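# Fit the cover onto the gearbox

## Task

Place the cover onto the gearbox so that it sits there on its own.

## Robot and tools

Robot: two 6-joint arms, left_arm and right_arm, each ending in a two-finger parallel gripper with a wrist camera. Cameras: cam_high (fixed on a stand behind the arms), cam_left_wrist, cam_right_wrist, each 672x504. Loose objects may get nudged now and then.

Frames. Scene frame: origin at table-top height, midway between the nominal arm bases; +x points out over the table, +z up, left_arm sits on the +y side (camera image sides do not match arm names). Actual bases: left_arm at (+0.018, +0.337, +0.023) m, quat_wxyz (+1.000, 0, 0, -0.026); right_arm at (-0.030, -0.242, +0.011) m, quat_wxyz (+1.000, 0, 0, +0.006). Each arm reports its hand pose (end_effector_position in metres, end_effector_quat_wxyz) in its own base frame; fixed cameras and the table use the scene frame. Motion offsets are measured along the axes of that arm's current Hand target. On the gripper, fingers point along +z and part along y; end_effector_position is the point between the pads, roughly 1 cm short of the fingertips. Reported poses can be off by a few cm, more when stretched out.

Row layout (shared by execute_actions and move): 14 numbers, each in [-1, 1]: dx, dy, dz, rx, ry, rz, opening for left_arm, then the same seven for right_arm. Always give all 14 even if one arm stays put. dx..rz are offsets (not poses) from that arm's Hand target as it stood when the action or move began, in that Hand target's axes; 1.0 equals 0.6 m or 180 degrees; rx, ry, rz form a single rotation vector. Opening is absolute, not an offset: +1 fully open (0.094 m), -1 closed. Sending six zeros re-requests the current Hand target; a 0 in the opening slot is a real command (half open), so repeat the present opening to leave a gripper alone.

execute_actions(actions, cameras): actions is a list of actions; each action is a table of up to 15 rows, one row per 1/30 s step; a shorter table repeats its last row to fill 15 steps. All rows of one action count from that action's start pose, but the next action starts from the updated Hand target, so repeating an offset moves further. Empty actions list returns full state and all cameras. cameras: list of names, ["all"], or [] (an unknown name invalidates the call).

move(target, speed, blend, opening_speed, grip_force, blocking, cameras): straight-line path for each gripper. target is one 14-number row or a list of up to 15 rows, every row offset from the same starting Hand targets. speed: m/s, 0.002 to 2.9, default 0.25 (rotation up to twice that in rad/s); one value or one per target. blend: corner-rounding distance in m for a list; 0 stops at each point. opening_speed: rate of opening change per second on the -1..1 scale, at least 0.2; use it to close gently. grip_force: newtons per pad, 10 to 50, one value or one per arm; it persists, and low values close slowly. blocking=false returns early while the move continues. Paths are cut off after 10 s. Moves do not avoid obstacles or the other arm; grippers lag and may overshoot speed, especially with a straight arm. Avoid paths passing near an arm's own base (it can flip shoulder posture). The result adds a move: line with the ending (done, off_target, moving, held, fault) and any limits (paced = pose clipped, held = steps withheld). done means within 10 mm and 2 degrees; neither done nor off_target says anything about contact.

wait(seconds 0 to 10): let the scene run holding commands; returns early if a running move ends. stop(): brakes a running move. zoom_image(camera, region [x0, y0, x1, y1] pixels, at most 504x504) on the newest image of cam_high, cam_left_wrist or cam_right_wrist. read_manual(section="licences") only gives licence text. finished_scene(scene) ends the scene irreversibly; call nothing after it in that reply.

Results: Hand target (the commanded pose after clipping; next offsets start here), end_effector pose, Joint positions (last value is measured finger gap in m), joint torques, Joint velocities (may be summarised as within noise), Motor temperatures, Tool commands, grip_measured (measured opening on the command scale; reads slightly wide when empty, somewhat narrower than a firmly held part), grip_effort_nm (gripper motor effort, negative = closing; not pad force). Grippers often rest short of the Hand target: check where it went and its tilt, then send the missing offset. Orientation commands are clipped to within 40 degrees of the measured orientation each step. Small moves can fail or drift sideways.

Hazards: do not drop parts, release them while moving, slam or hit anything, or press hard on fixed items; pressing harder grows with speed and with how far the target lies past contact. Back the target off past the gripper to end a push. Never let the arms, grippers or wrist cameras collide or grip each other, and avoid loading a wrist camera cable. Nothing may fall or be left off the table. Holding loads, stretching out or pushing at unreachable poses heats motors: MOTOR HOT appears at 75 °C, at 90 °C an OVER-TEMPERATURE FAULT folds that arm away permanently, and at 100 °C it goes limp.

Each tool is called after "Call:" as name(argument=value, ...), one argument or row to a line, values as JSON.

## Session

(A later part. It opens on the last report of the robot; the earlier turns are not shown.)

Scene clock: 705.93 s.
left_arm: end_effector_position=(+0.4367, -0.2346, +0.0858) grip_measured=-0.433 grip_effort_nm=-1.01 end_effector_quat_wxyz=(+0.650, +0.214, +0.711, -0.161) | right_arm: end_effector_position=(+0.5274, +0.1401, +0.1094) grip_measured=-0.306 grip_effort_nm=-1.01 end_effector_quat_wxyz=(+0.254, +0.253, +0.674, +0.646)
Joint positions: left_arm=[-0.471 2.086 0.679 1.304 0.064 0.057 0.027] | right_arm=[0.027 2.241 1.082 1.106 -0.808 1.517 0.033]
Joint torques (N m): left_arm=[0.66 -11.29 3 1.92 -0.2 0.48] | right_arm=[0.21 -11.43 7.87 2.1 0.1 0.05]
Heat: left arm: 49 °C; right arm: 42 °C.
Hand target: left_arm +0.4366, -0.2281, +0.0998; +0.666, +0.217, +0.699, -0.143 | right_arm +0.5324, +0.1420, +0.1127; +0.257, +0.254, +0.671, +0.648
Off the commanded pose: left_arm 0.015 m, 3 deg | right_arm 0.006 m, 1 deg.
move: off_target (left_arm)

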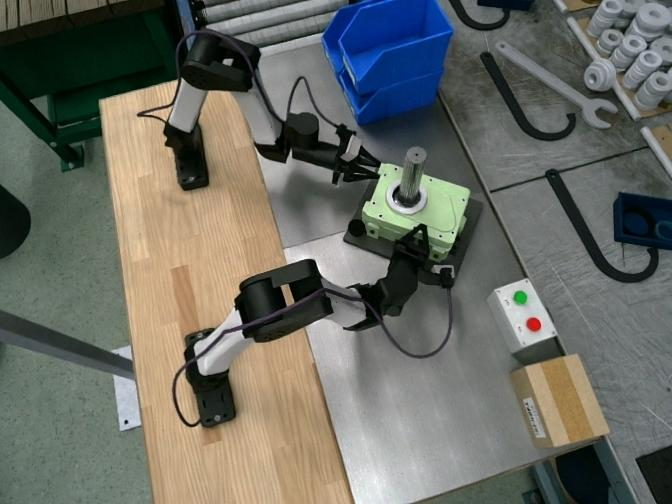

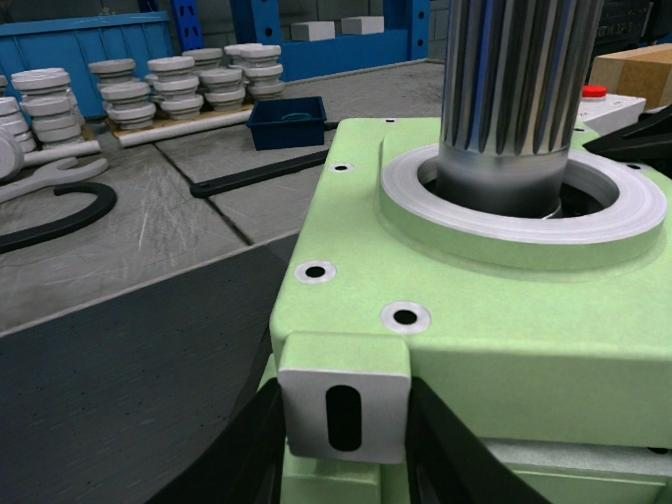

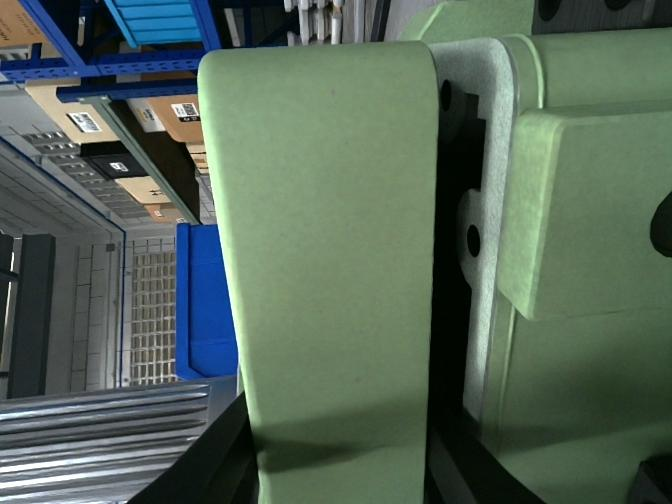

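Call:
move(
  target=[-0.068,0.0038,0.017,0,0,0,-0.6,-0.0097,0.083,-0.008,0,0,0,-0.5],
  speed=0.06,
  cameras=["all"],
)

Call:
zoom_image(
  camera="cam_high",
  region=[355, 140, 475, 270],
)

Scene clock: 709.27 s.
left_arm: end_effector_position=(+0.4387, -0.2360, +0.1010) grip_measured=-0.433 grip_effort_nm=-1.01 end_effector_quat_wxyz=(+0.623, +0.211, +0.735, -0.163) | right_arm: end_effector_position=(+0.5317, +0.1373, +0.1179) grip_measured=-0.309 grip_effort_nm=-1.01 end_effector_quat_wxyz=(+0.232, +0.291, +0.682, +0.629)
Joint positions: left_arm=[-0.471 1.963 0.708 1.084 0.064 0.035 0.027] | right_arm=[0.027 2.171 1.104 0.925 -0.783 1.52 0.032]
Joint torques (N m): left_arm=[0.05 -12.18 7.6 2.12 -0.32 0.71] | right_arm=[-0.84 -18.03 8.79 2.27 -0.37 0]
Heat: left arm: 49 °C; right arm: 42 °C.
Hand target: left_arm +0.4473, -0.2358, +0.1396; +0.666, +0.217, +0.699, -0.143 | right_arm +0.5339, +0.1361, +0.1627; +0.257, +0.254, +0.671, +0.648
Off the commanded pose: left_arm 0.040 m, 7 deg | right_arm 0.045 m, 6 deg.
move: off_target (left_arm, right_arm)

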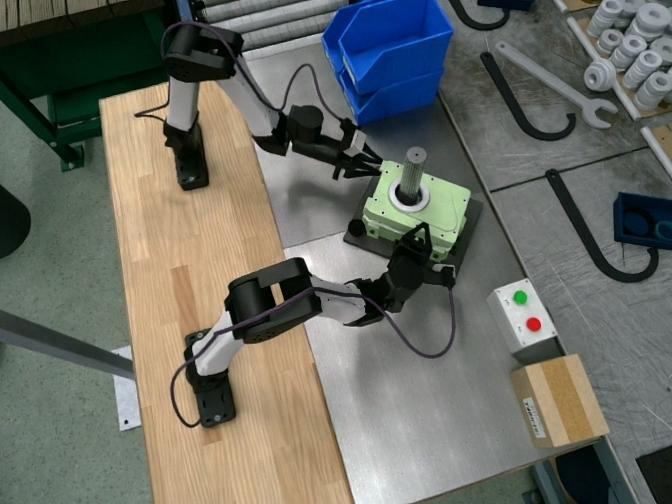

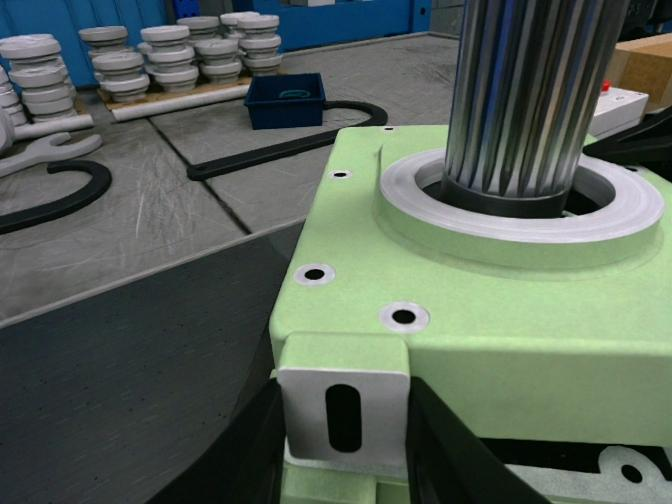

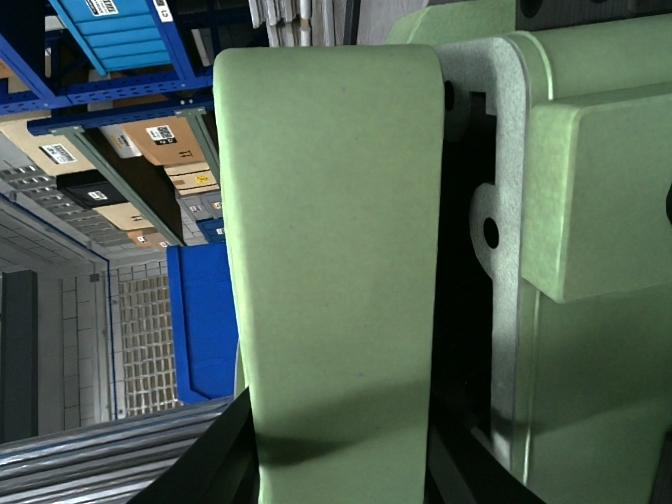

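Scaled by 3.877 from the camera's 672x504 image, which has a finer 960x720 frame.

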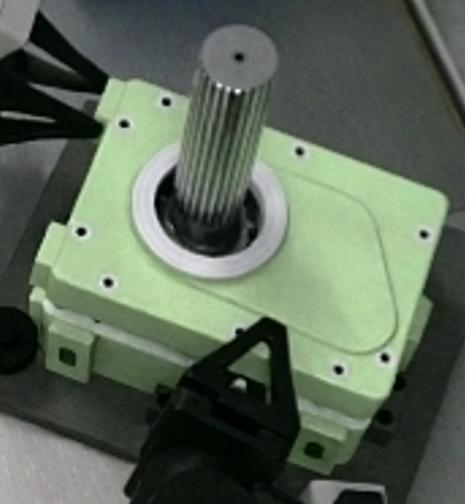

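Call:
move(
  target=[0.102,-0.0092,0.0073,0,0,0,-0.6,0,0,0,0,0,0,-0.5],
  speed=0.06,
  cameras=["all"],
)

Call:
zoom_image(
  camera="cam_high",
  region=[355, 140, 475, 270],
)

Scene clock: 712.00 s.
left_arm: end_effector_position=(+0.4424, -0.2389, +0.0854) grip_measured=-0.433 grip_effort_nm=-1.01 end_effector_quat_wxyz=(+0.662, +0.199, +0.700, -0.180) | right_arm: end_effector_position=(+0.5338, +0.1353, +0.1171) grip_measured=-0.309 grip_effort_nm=-1.01 end_effector_quat_wxyz=(+0.252, +0.279, +0.689, +0.619)
Joint positions: left_arm=[-0.471 2.147 0.708 1.381 0.071 0.017 0.027] | right_arm=[0.027 2.17 1.105 0.916 -0.767 1.466 0.032]
Joint torques (N m): left_arm=[0.21 -6.86 5.44 1.73 -0.34 0.95] | right_arm=[-0.88 -17.89 8.88 2.31 -0.57 0.5]
Heat: left arm: 49 °C; right arm: 42 °C.
Hand target: left_arm +0.4473, -0.2357, +0.0782; +0.666, +0.217, +0.699, -0.143 | right_arm +0.5338, +0.1361, +0.1626; +0.257, +0.254, +0.671, +0.648
Off the commanded pose: left_arm 0.009 m, 5 deg | right_arm 0.046 m, 5 deg.
move: off_target (left_arm, right_arm)

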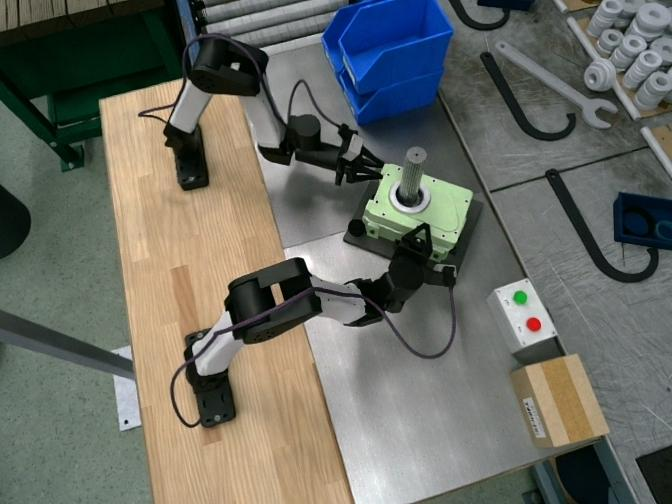

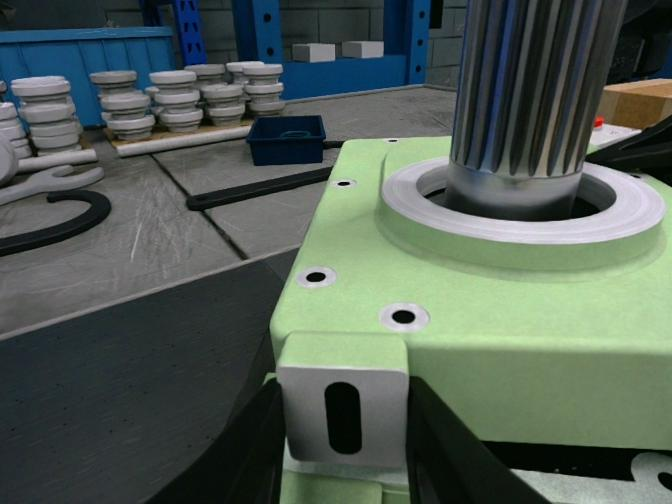

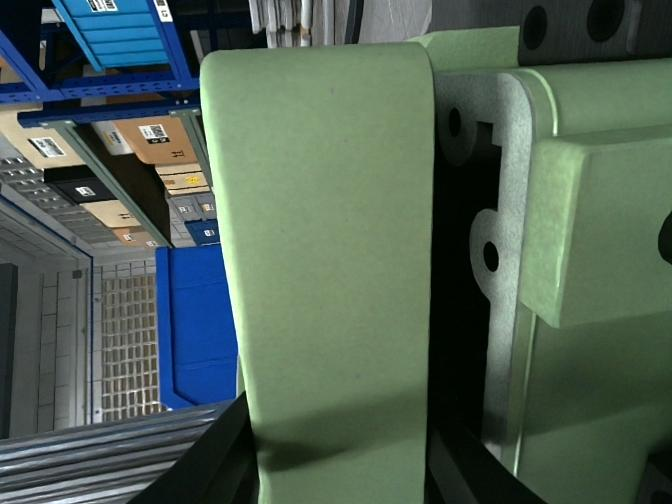

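Scaled by 3.877 from the camera's 672x504 image, which has a finer 960x720 frame.

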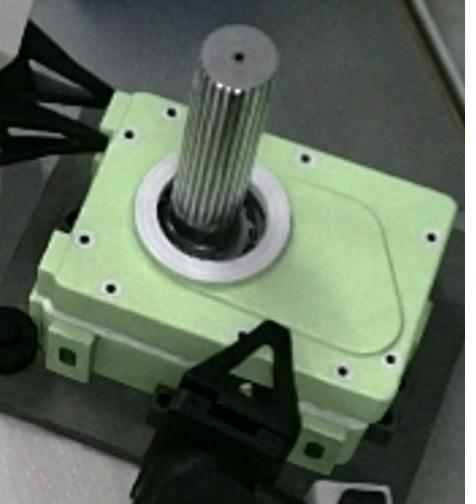

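Call:
zoom_image(
  camera="cam_high",
  region=[360, 200, 410, 250],
)

Call:
zoom_image(
  camera="cam_high",
  region=[425, 220, 475, 270],
)

Scaled by 10.080 from the camera's 672x504 image, which has a finer 960x720 frame.

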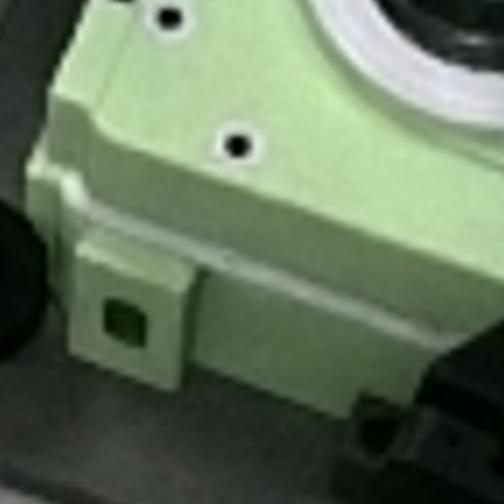

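Scaled by 10.080 from the camera's 672x504 image, which has a finer 960x720 frame.

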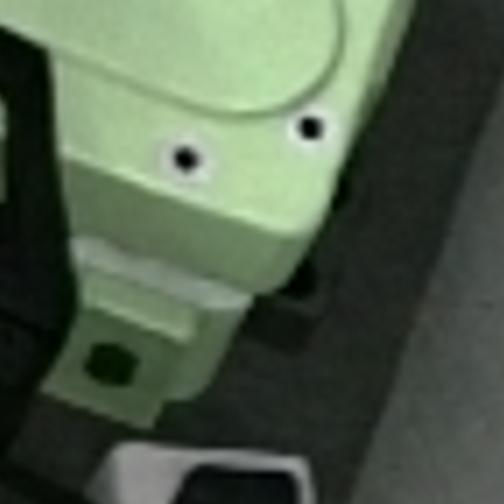

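Call:
move(
  target=[0.0182,0.0057,-0.0122,0,0,0,-0.6,0.0126,-0.0922,0.0099,0,0,0,-0.5],
  speed=0.06,
  cameras=["all"],
)

Call:
zoom_image(
  camera="cam_high",
  region=[355, 140, 475, 270],
)

Call:
zoom_image(
  camera="cam_high",
  region=[425, 220, 475, 270],
)

Call:
zoom_image(
  camera="cam_high",
  region=[360, 200, 410, 250],
)

Scene clock: 720.23 s.
left_arm: end_effector_position=(+0.4432, -0.2366, +0.0830) grip_measured=-0.433 grip_effort_nm=-1.01 end_effector_quat_wxyz=(+0.671, +0.205, +0.691, -0.173) | right_arm: end_effector_position=(+0.5341, +0.1384, +0.1110) grip_measured=-0.319 grip_effort_nm=-1.01 end_effector_quat_wxyz=(+0.269, +0.249, +0.673, +0.643)
Joint positions: left_arm=[-0.464 2.177 0.708 1.43 0.077 0.038 0.027] | right_arm=[0.027 2.254 1.104 1.108 -0.792 1.499 0.032]
Joint torques (N m): left_arm=[0.87 -6.75 2.5 1.82 -0.25 0.71] | right_arm=[0.54 -11.32 5.56 2.26 -0.03 0.22]
Heat: left arm: 49 °C; right arm: 43 °C.
Hand target: left_arm +0.4423, -0.2281, +0.0681; +0.666, +0.217, +0.699, -0.143 | right_arm +0.5319, +0.1438, +0.1071; +0.257, +0.254, +0.671, +0.648
Off the commanded pose: left_arm 0.017 m, 4 deg | right_arm 0.007 m, 2 deg.
move: off_target (left_arm)

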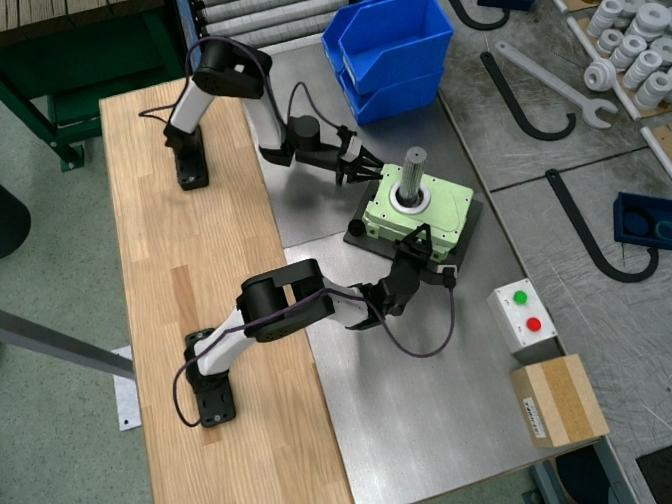

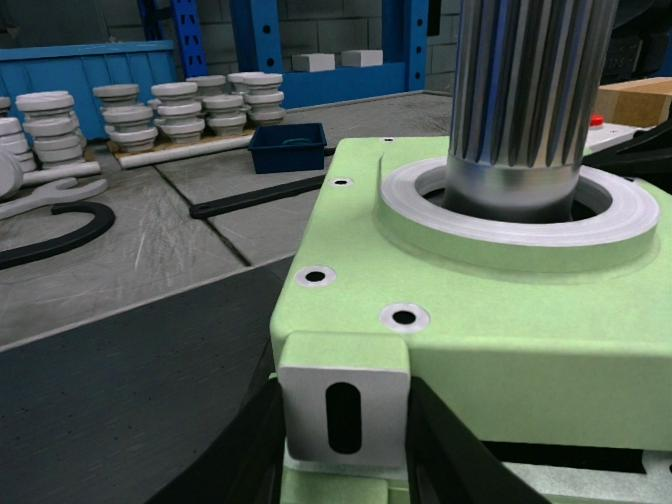

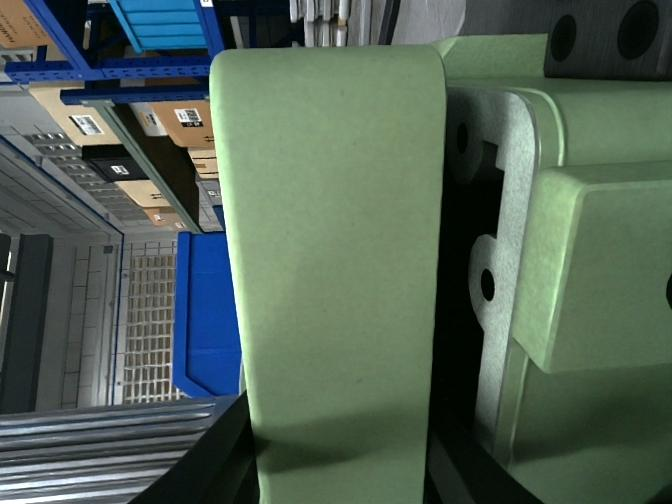

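Scaled by 3.877 from the camera's 672x504 image, which has a finer 960x720 frame.

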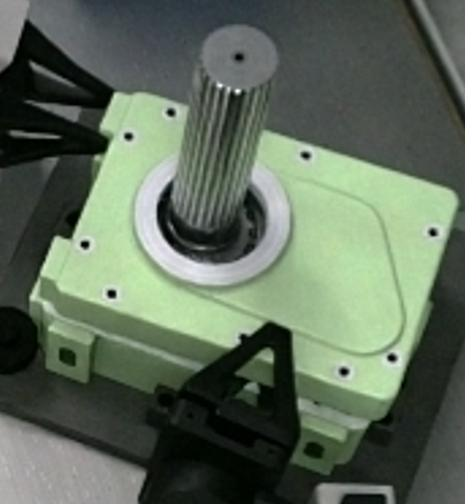

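Scaled by 10.080 from the camera's 672x504 image, which has a finer 960x720 frame.

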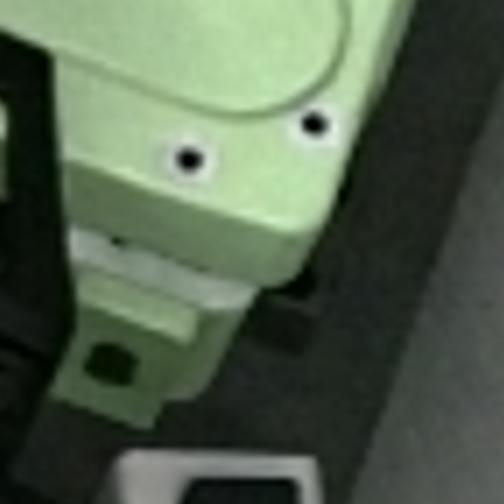

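Scaled by 10.080 from the camera's 672x504 image, which has a finer 960x720 frame.

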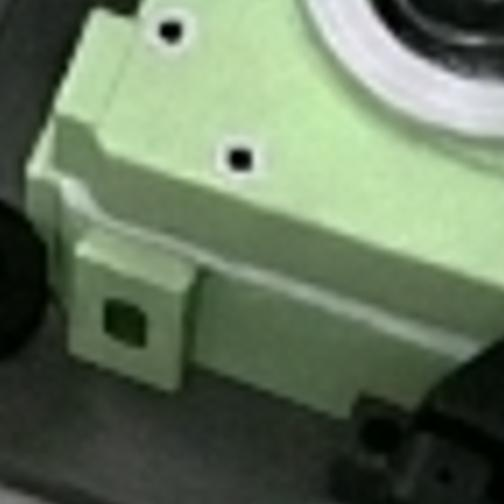

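Call:
move(
  target=[0.0113,0.0045,-0.011,0,0,0,-0.6,0.0103,-0.0198,-0.0009,0,0,0,-0.5],
  speed=0.06,
  cameras=["all"],
)

Call:
zoom_image(
  camera="cam_high",
  region=[355, 140, 475, 270],
)

Call:
zoom_image(
  camera="cam_high",
  region=[425, 220, 475, 270],
)

Call:
zoom_image(
  camera="cam_high",
  region=[360, 200, 410, 250],
)

Scene clock: 723.10 s.
left_arm: end_effector_position=(+0.4395, -0.2323, +0.0785) grip_measured=-0.433 grip_effort_nm=-1.01 end_effector_quat_wxyz=(+0.672, +0.206, +0.690, -0.171) | right_arm: end_effector_position=(+0.5301, +0.1423, +0.1093) grip_measured=-0.324 grip_effort_nm=-1.01 end_effector_quat_wxyz=(+0.281, +0.234, +0.667, +0.649)
Joint positions: left_arm=[-0.458 2.191 0.687 1.467 0.082 0.045 0.027] | right_arm=[0.035 2.277 1.088 1.189 -0.789 1.499 0.032]
Joint torques (N m): left_arm=[1.42 -6.28 1.83 1.9 -0.2 0.63] | right_arm=[0.59 -10.92 4.59 1.94 0.07 0.23]
Heat: left arm: 49 °C; right arm: 43 °C.
Hand target: left_arm +0.4379, -0.2216, +0.0621; +0.666, +0.217, +0.699, -0.143 | right_arm +0.5269, +0.1471, +0.0952; +0.257, +0.254, +0.671, +0.648
Off the commanded pose: left_arm 0.020 m, 4 deg | right_arm 0.015 m, 4 deg.
move: off_target (left_arm, right_arm)

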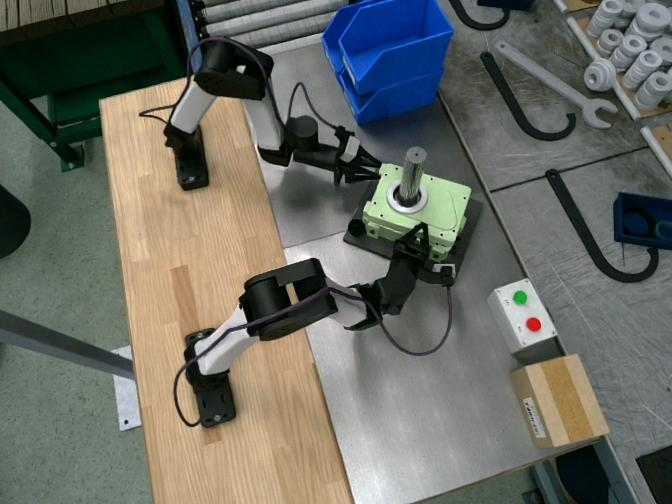

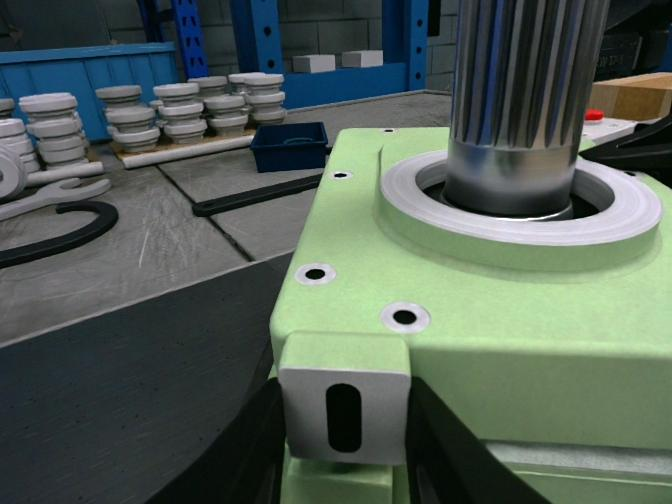

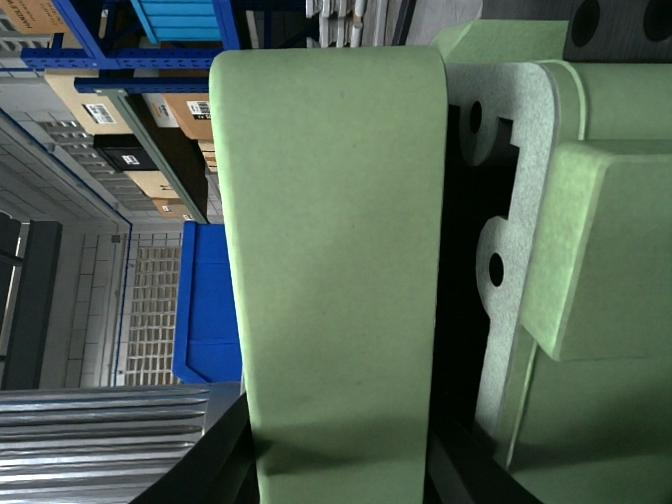

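Scaled by 3.877 from the camera's 672x504 image, which has a finer 960x720 frame.

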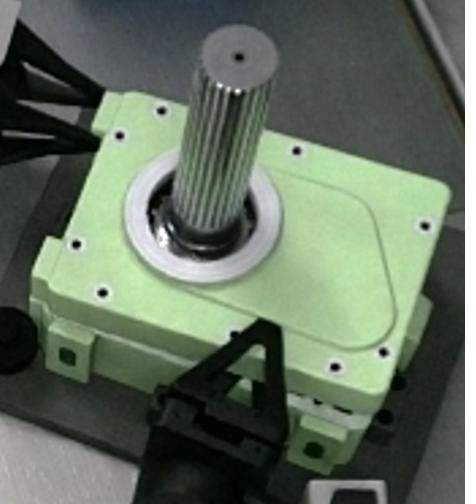

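Scaled by 10.080 from the camera's 672x504 image, which has a finer 960x720 frame.

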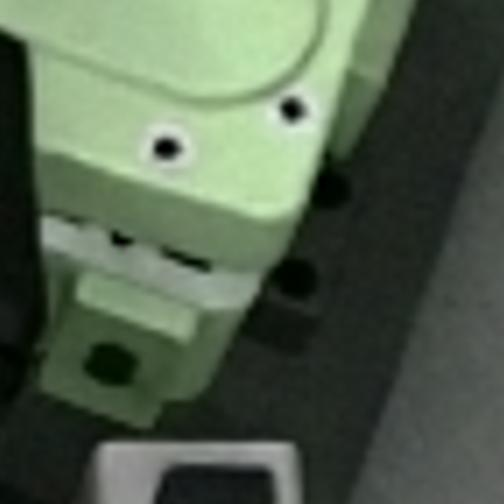

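Scaled by 10.080 from the camera's 672x504 image, which has a finer 960x720 frame.

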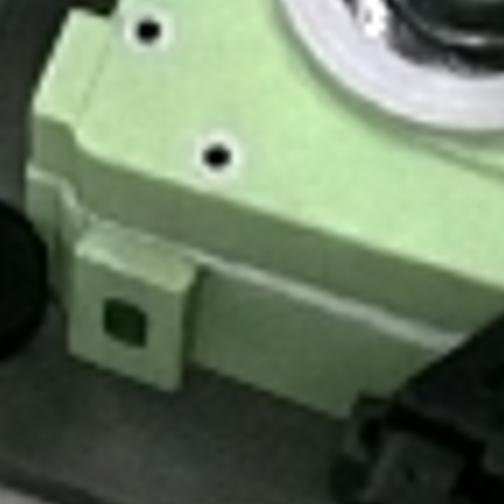

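Call:
move(
  target=[-0.0725,0.0093,0.0182,0,0,0.02,-0.6,-0.0035,-0.0202,-0.0058,-0.037,0,0,-0.5],
  speed=0.06,
  cameras=["all"],
)

Call:
zoom_image(
  camera="cam_high",
  region=[355, 140, 475, 270],
)

Call:
zoom_image(
  camera="cam_high",
  region=[425, 220, 475, 270],
)

Call:
zoom_image(
  camera="cam_high",
  region=[360, 200, 410, 250],
)

Scene clock: 731.67 s.
left_arm: end_effector_position=(+0.4405, -0.2338, +0.0884) grip_measured=-0.433 grip_effort_nm=-1.01 end_effector_quat_wxyz=(+0.654, +0.236, +0.703, -0.148) | right_arm: end_effector_position=(+0.5243, +0.1414, +0.1060) grip_measured=-0.354 grip_effort_nm=-1.01 end_effector_quat_wxyz=(+0.297, +0.215, +0.622, +0.692)
Joint positions: left_arm=[-0.457 2.084 0.693 1.29 0.089 0.111 0.027] | right_arm=[0.034 2.406 1.091 1.506 -0.789 1.635 0.03]
Joint torques (N m): left_arm=[1.55 -11.08 6.63 1.58 -0.26 0.56] | right_arm=[-0.1 -9.25 5.37 1.6 0.04 0.07]
Heat: left arm: 48 °C; right arm: 43 °C.
Hand target: left_arm +0.4509, -0.2271, +0.1050; +0.670, +0.239, +0.692, -0.122 | right_arm +0.5259, +0.1428, +0.0832; +0.271, +0.238, +0.632, +0.686
Off the commanded pose: left_arm 0.021 m, 4 deg | right_arm 0.023 m, 4 deg.
move: off_target (left_arm, right_arm)

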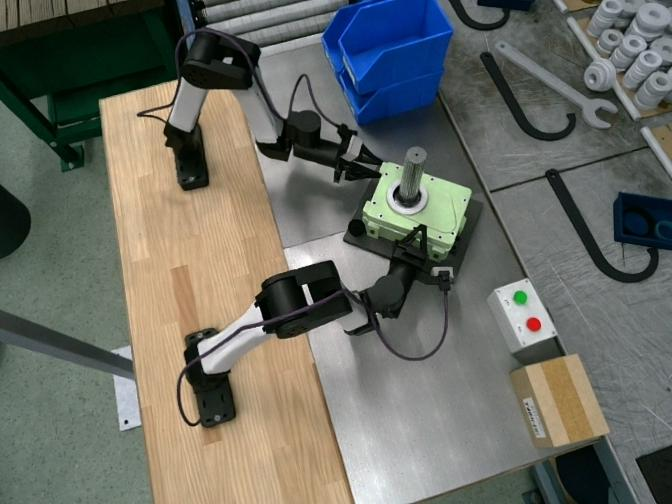

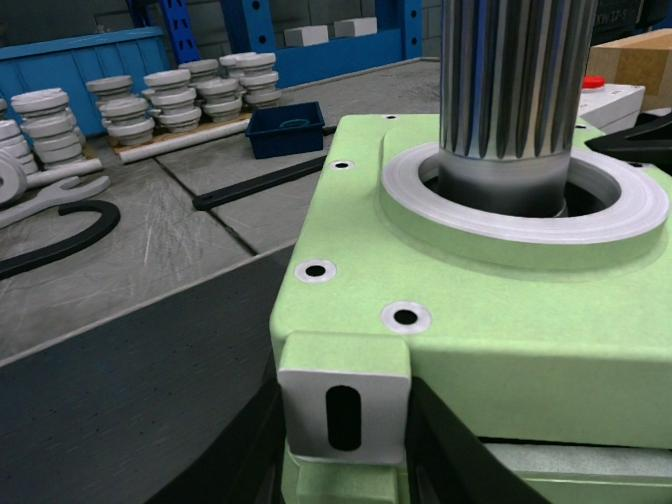

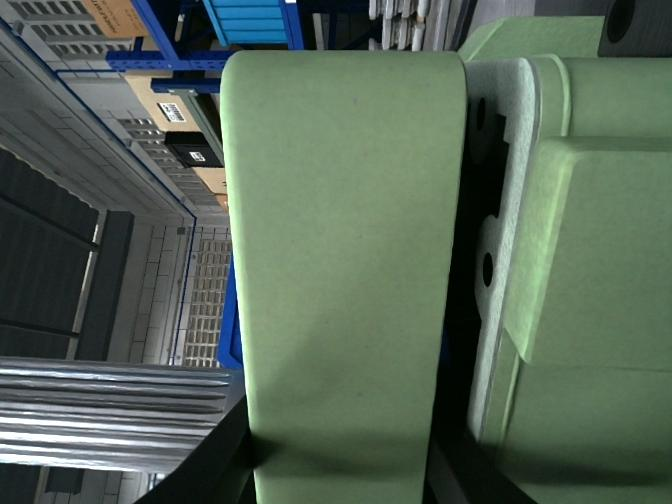

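Scaled by 3.877 from the camera's 672x504 image, which has a finer 960x720 frame.

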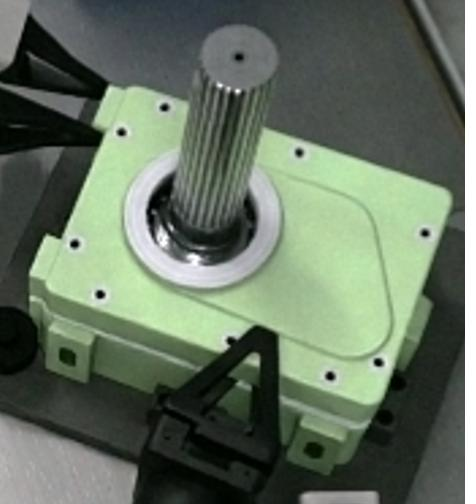

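Scaled by 10.080 from the camera's 672x504 image, which has a finer 960x720 frame.

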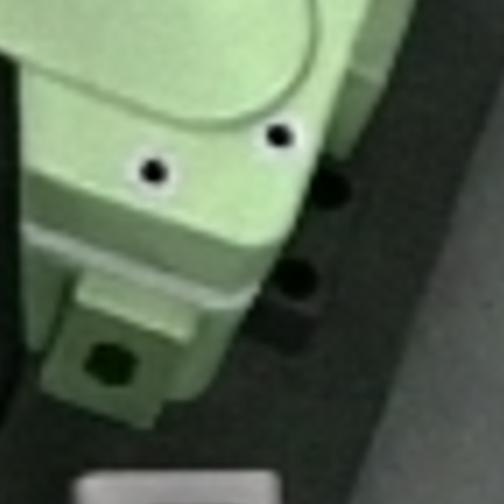

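Scaled by 10.080 from the camera's 672x504 image, which has a finer 960x720 frame.

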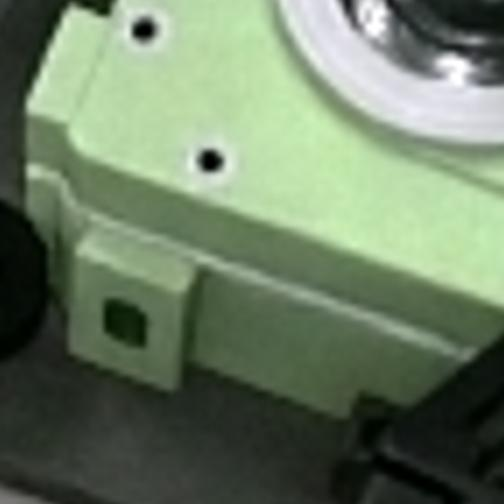

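Call:
move(
  target=[0.0548,-0.0047,0.0038,0,0,-0.012,-0.6,0.0011,-0.0138,0.0048,0,0,0,-0.5],
  speed=0.05,
  cameras=["all"],
)

Call:
zoom_image(
  camera="cam_high",
  region=[355, 140, 475, 270],
)

Call:
zoom_image(
  camera="cam_high",
  region=[425, 220, 475, 270],
)

Call:
zoom_image(
  camera="cam_high",
  region=[360, 200, 410, 250],
)

Scene clock: 735.93 s.
left_arm: end_effector_position=(+0.4424, -0.2335, +0.0838) grip_measured=-0.433 grip_effort_nm=-1.01 end_effector_quat_wxyz=(+0.674, +0.233, +0.683, -0.158) | right_arm: end_effector_position=(+0.5239, +0.1406, +0.1058) grip_measured=-0.356 grip_effort_nm=-1.01 end_effector_quat_wxyz=(+0.306, +0.206, +0.618, +0.694)
Joint positions: left_arm=[-0.447 2.167 0.699 1.425 0.11 0.103 0.027] | right_arm=[0.033 2.425 1.097 1.546 -0.788 1.633 0.03]
Joint torques (N m): left_arm=[1.31 -6.38 5.82 1.57 -0.41 0.26] | right_arm=[0.49 -8.35 5.72 1.33 0.11 0.07]
Heat: left arm: 48 °C; right arm: 42 °C.
Hand target: left_arm +0.4519, -0.2251, +0.0720; +0.668, +0.226, +0.696, -0.135 | right_arm +0.5280, +0.1458, +0.0752; +0.271, +0.238, +0.632, +0.686
Off the commanded pose: left_arm 0.017 m, 3 deg | right_arm 0.031 m, 6 deg.
move: off_target (left_arm, right_arm)

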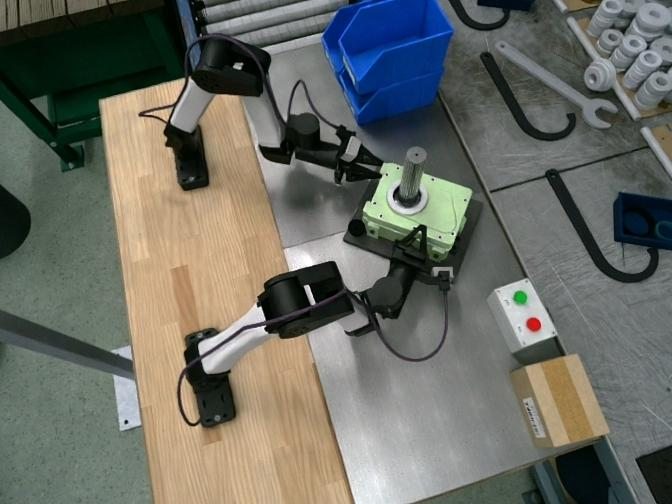

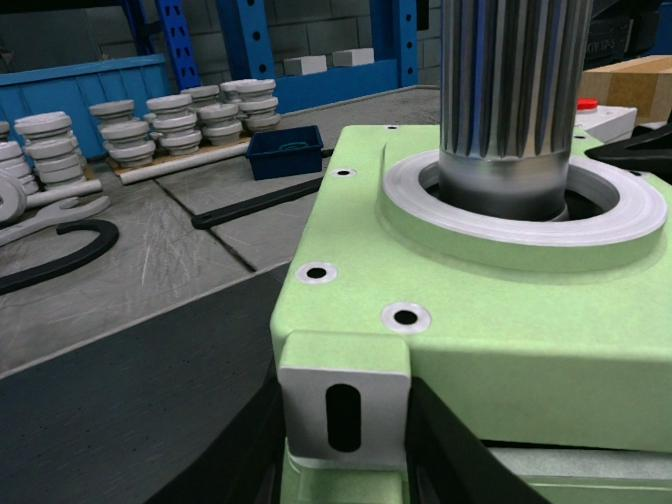

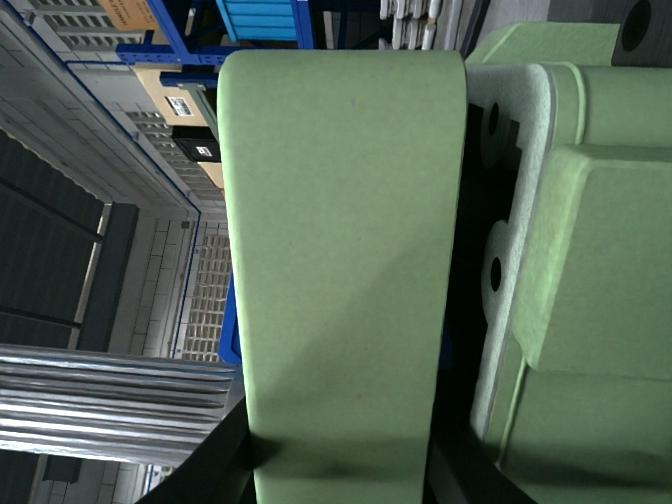

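Scaled by 3.877 from the camera's 672x504 image, which has a finer 960x720 frame.

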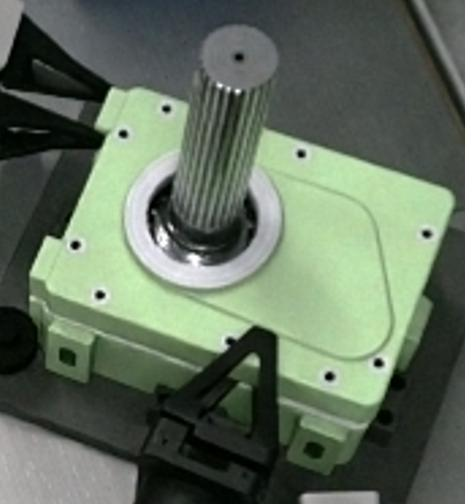

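Scaled by 10.080 from the camera's 672x504 image, which has a finer 960x720 frame.

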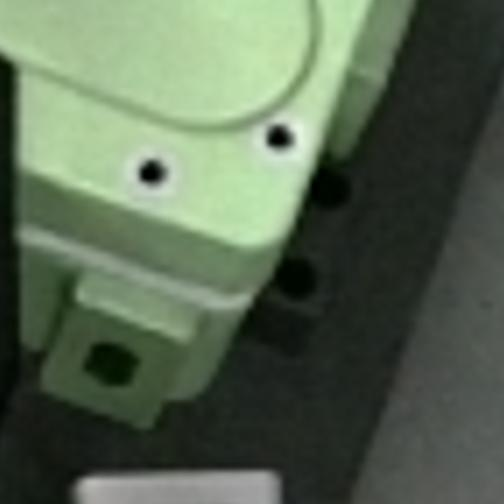

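Scaled by 10.080 from the camera's 672x504 image, which has a finer 960x720 frame.

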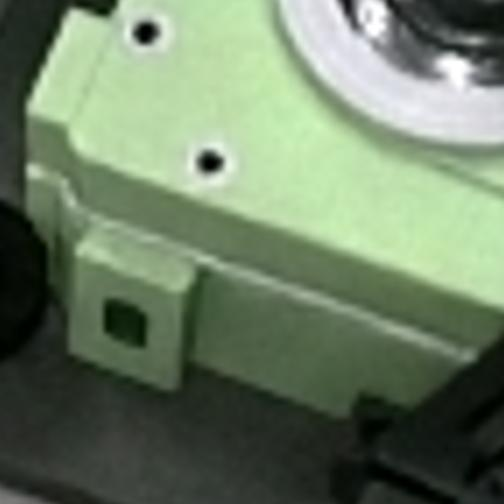

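Call:
move(
  target=[0,0,0,0,0,0,-0.6,0,0,0,0.08,0,0,-0.5],
  speed=0.1,
  cameras=["cam_left_wrist","cam_right_wrist","cam_high"],
)

Call:
zoom_image(
  camera="cam_high",
  region=[355, 140, 475, 270],
)

Call:
zoom_image(
  camera="cam_high",
  region=[425, 220, 475, 270],
)

Call:
zoom_image(
  camera="cam_high",
  region=[360, 200, 410, 250],
)

Scene clock: 739.03 s.
left_arm: end_effector_position=(+0.4431, -0.2320, +0.0733) grip_measured=-0.433 grip_effort_nm=-1.01 end_effector_quat_wxyz=(+0.654, +0.203, +0.705, -0.187) | right_arm: end_effector_position=(+0.5291, +0.1423, +0.1103) grip_measured=-0.356 grip_effort_nm=-1.01 end_effector_quat_wxyz=(+0.289, +0.229, +0.678, +0.635)
Joint positions: left_arm=[-0.442 2.179 0.702 1.401 0.116 0.01 0.027] | right_arm=[0.037 2.248 1.079 1.133 -0.78 1.445 0.03]
Joint torques (N m): left_arm=[0.81 -7.5 5.76 1.75 -0.44 1.34] | right_arm=[0.42 -12.23 5.42 0.22 0.09 -0.4]
Heat: left arm: 48 °C; right arm: 42 °C.
Hand target: left_arm +0.4519, -0.2251, +0.0720; +0.668, +0.226, +0.696, -0.135 | right_arm +0.5280, +0.1459, +0.0751; +0.239, +0.270, +0.713, +0.601
Off the commanded pose: left_arm 0.011 m, 7 deg | right_arm 0.035 m, 9 deg.
move: off_target (left_arm, right_arm)

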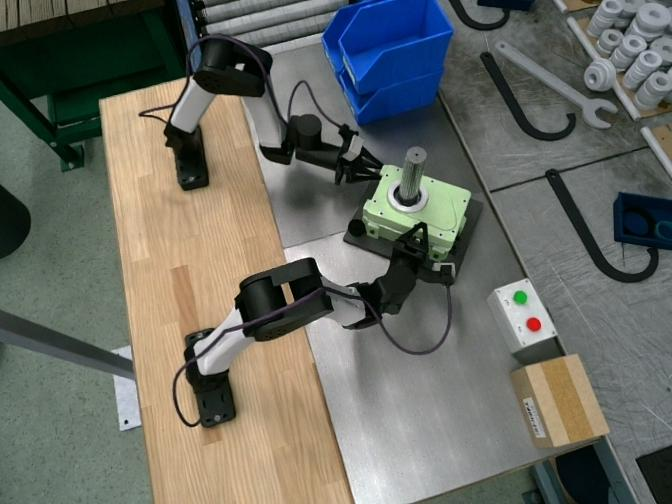

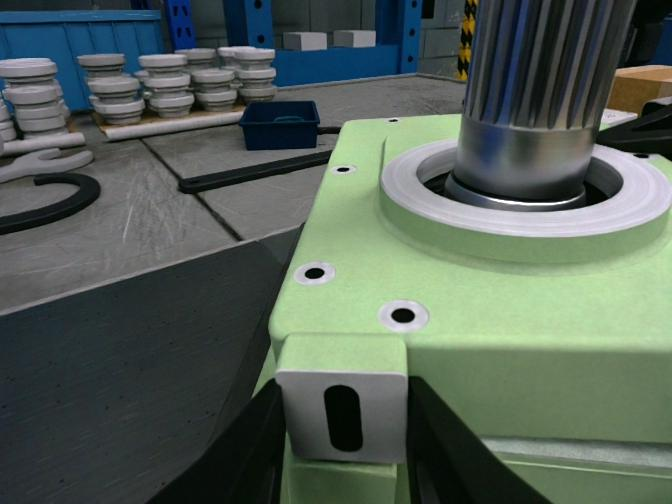

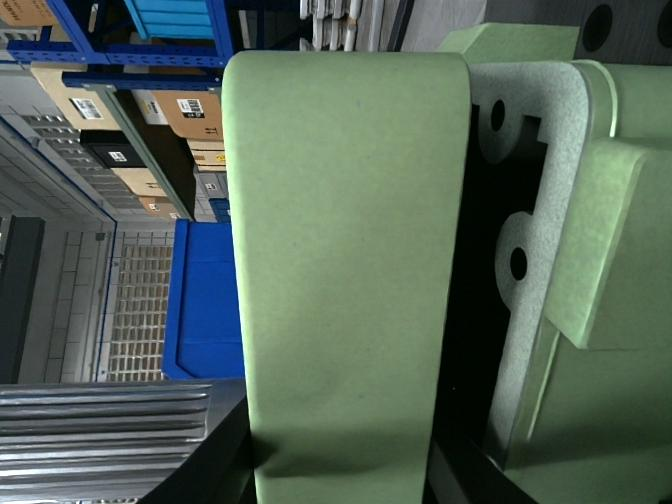

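Scaled by 3.877 from the camera's 672x504 image, which has a finer 960x720 frame.

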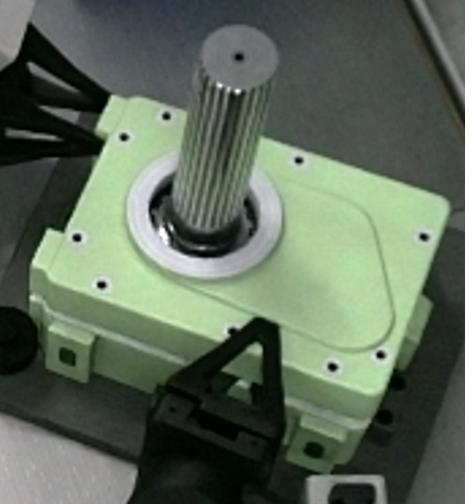

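Scaled by 10.080 from the camera's 672x504 image, which has a finer 960x720 frame.

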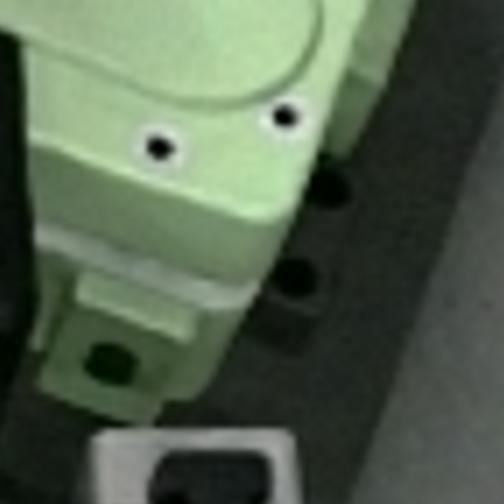

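Scaled by 10.080 from the camera's 672x504 image, which has a finer 960x720 frame.

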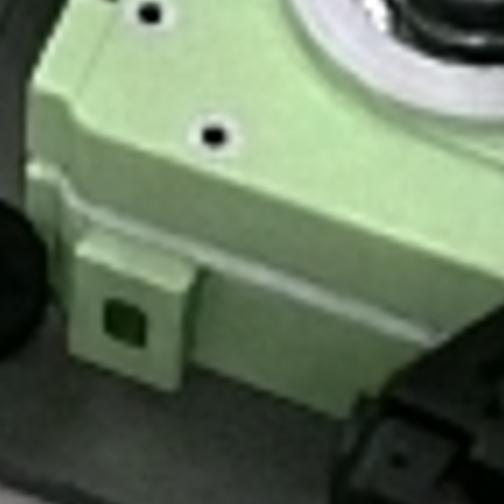

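Call:
move(
  target=[0,0,0,0,0,0,-0.6,-0.0008,0.046,-0.008,0,0,0,-0.2],
  speed=0.06,
  opening_speed=0.3,
  cameras=["cam_left_wrist","cam_right_wrist","cam_high"],
)

Call:
zoom_image(
  camera="cam_high",
  region=[355, 140, 475, 270],
)

Scene clock: 742.53 s.
left_arm: end_effector_position=(+0.4432, -0.2321, +0.0735) grip_measured=-0.433 grip_effort_nm=-1.01 end_effector_quat_wxyz=(+0.654, +0.203, +0.704, -0.186) | right_arm: end_effector_position=(+0.5299, +0.1418, +0.1091) grip_measured=-0.201 grip_effort_nm=0.08 end_effector_quat_wxyz=(+0.261, +0.259, +0.702, +0.609)
Joint positions: left_arm=[-0.442 2.179 0.703 1.401 0.116 0.013 0.027] | right_arm=[0.04 2.176 1.096 0.911 -0.766 1.402 0.038]
Joint torques (N m): left_arm=[0.83 -7.47 5.74 1.76 -0.45 1.32] | right_arm=[0.32 -13.14 6.93 1.33 -0.09 -0.09]
Heat: left arm: 47 °C; right arm: 42 °C.
Hand target: left_arm +0.4519, -0.2251, +0.0720; +0.668, +0.226, +0.696, -0.135 | right_arm +0.5279, +0.1456, +0.1032; +0.239, +0.271, +0.713, +0.601
Off the commanded pose: left_arm 0.011 m, 7 deg | right_arm 0.007 m, 3 deg.
move: off_target (left_arm, right_arm)

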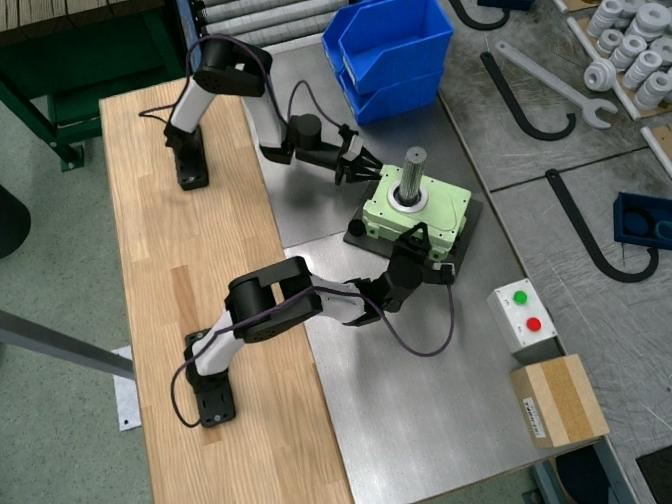

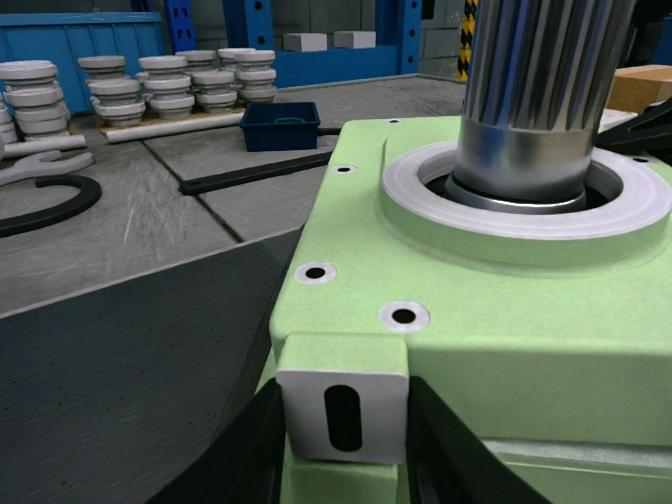

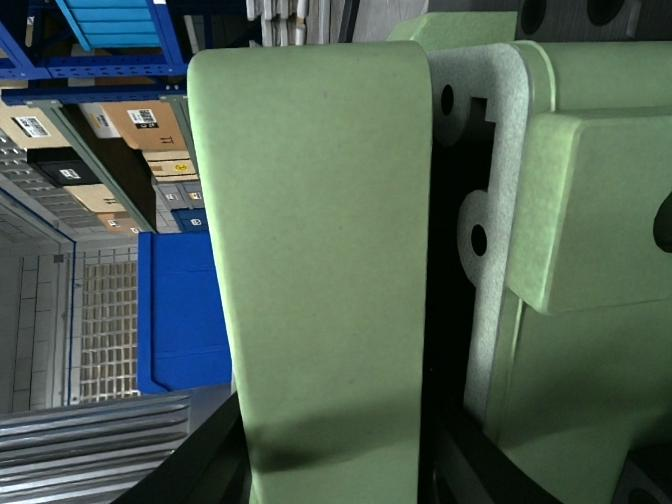

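Scaled by 3.877 from the camera's 672x504 image, which has a finer 960x720 frame.

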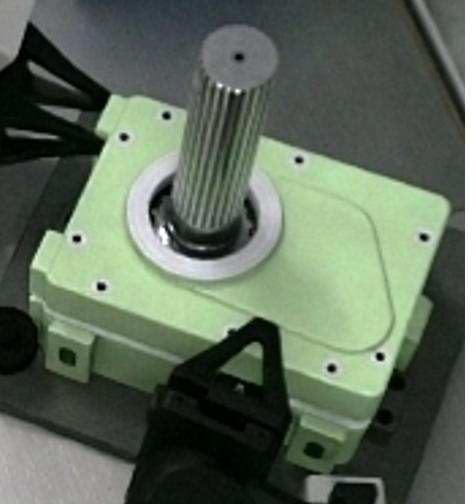

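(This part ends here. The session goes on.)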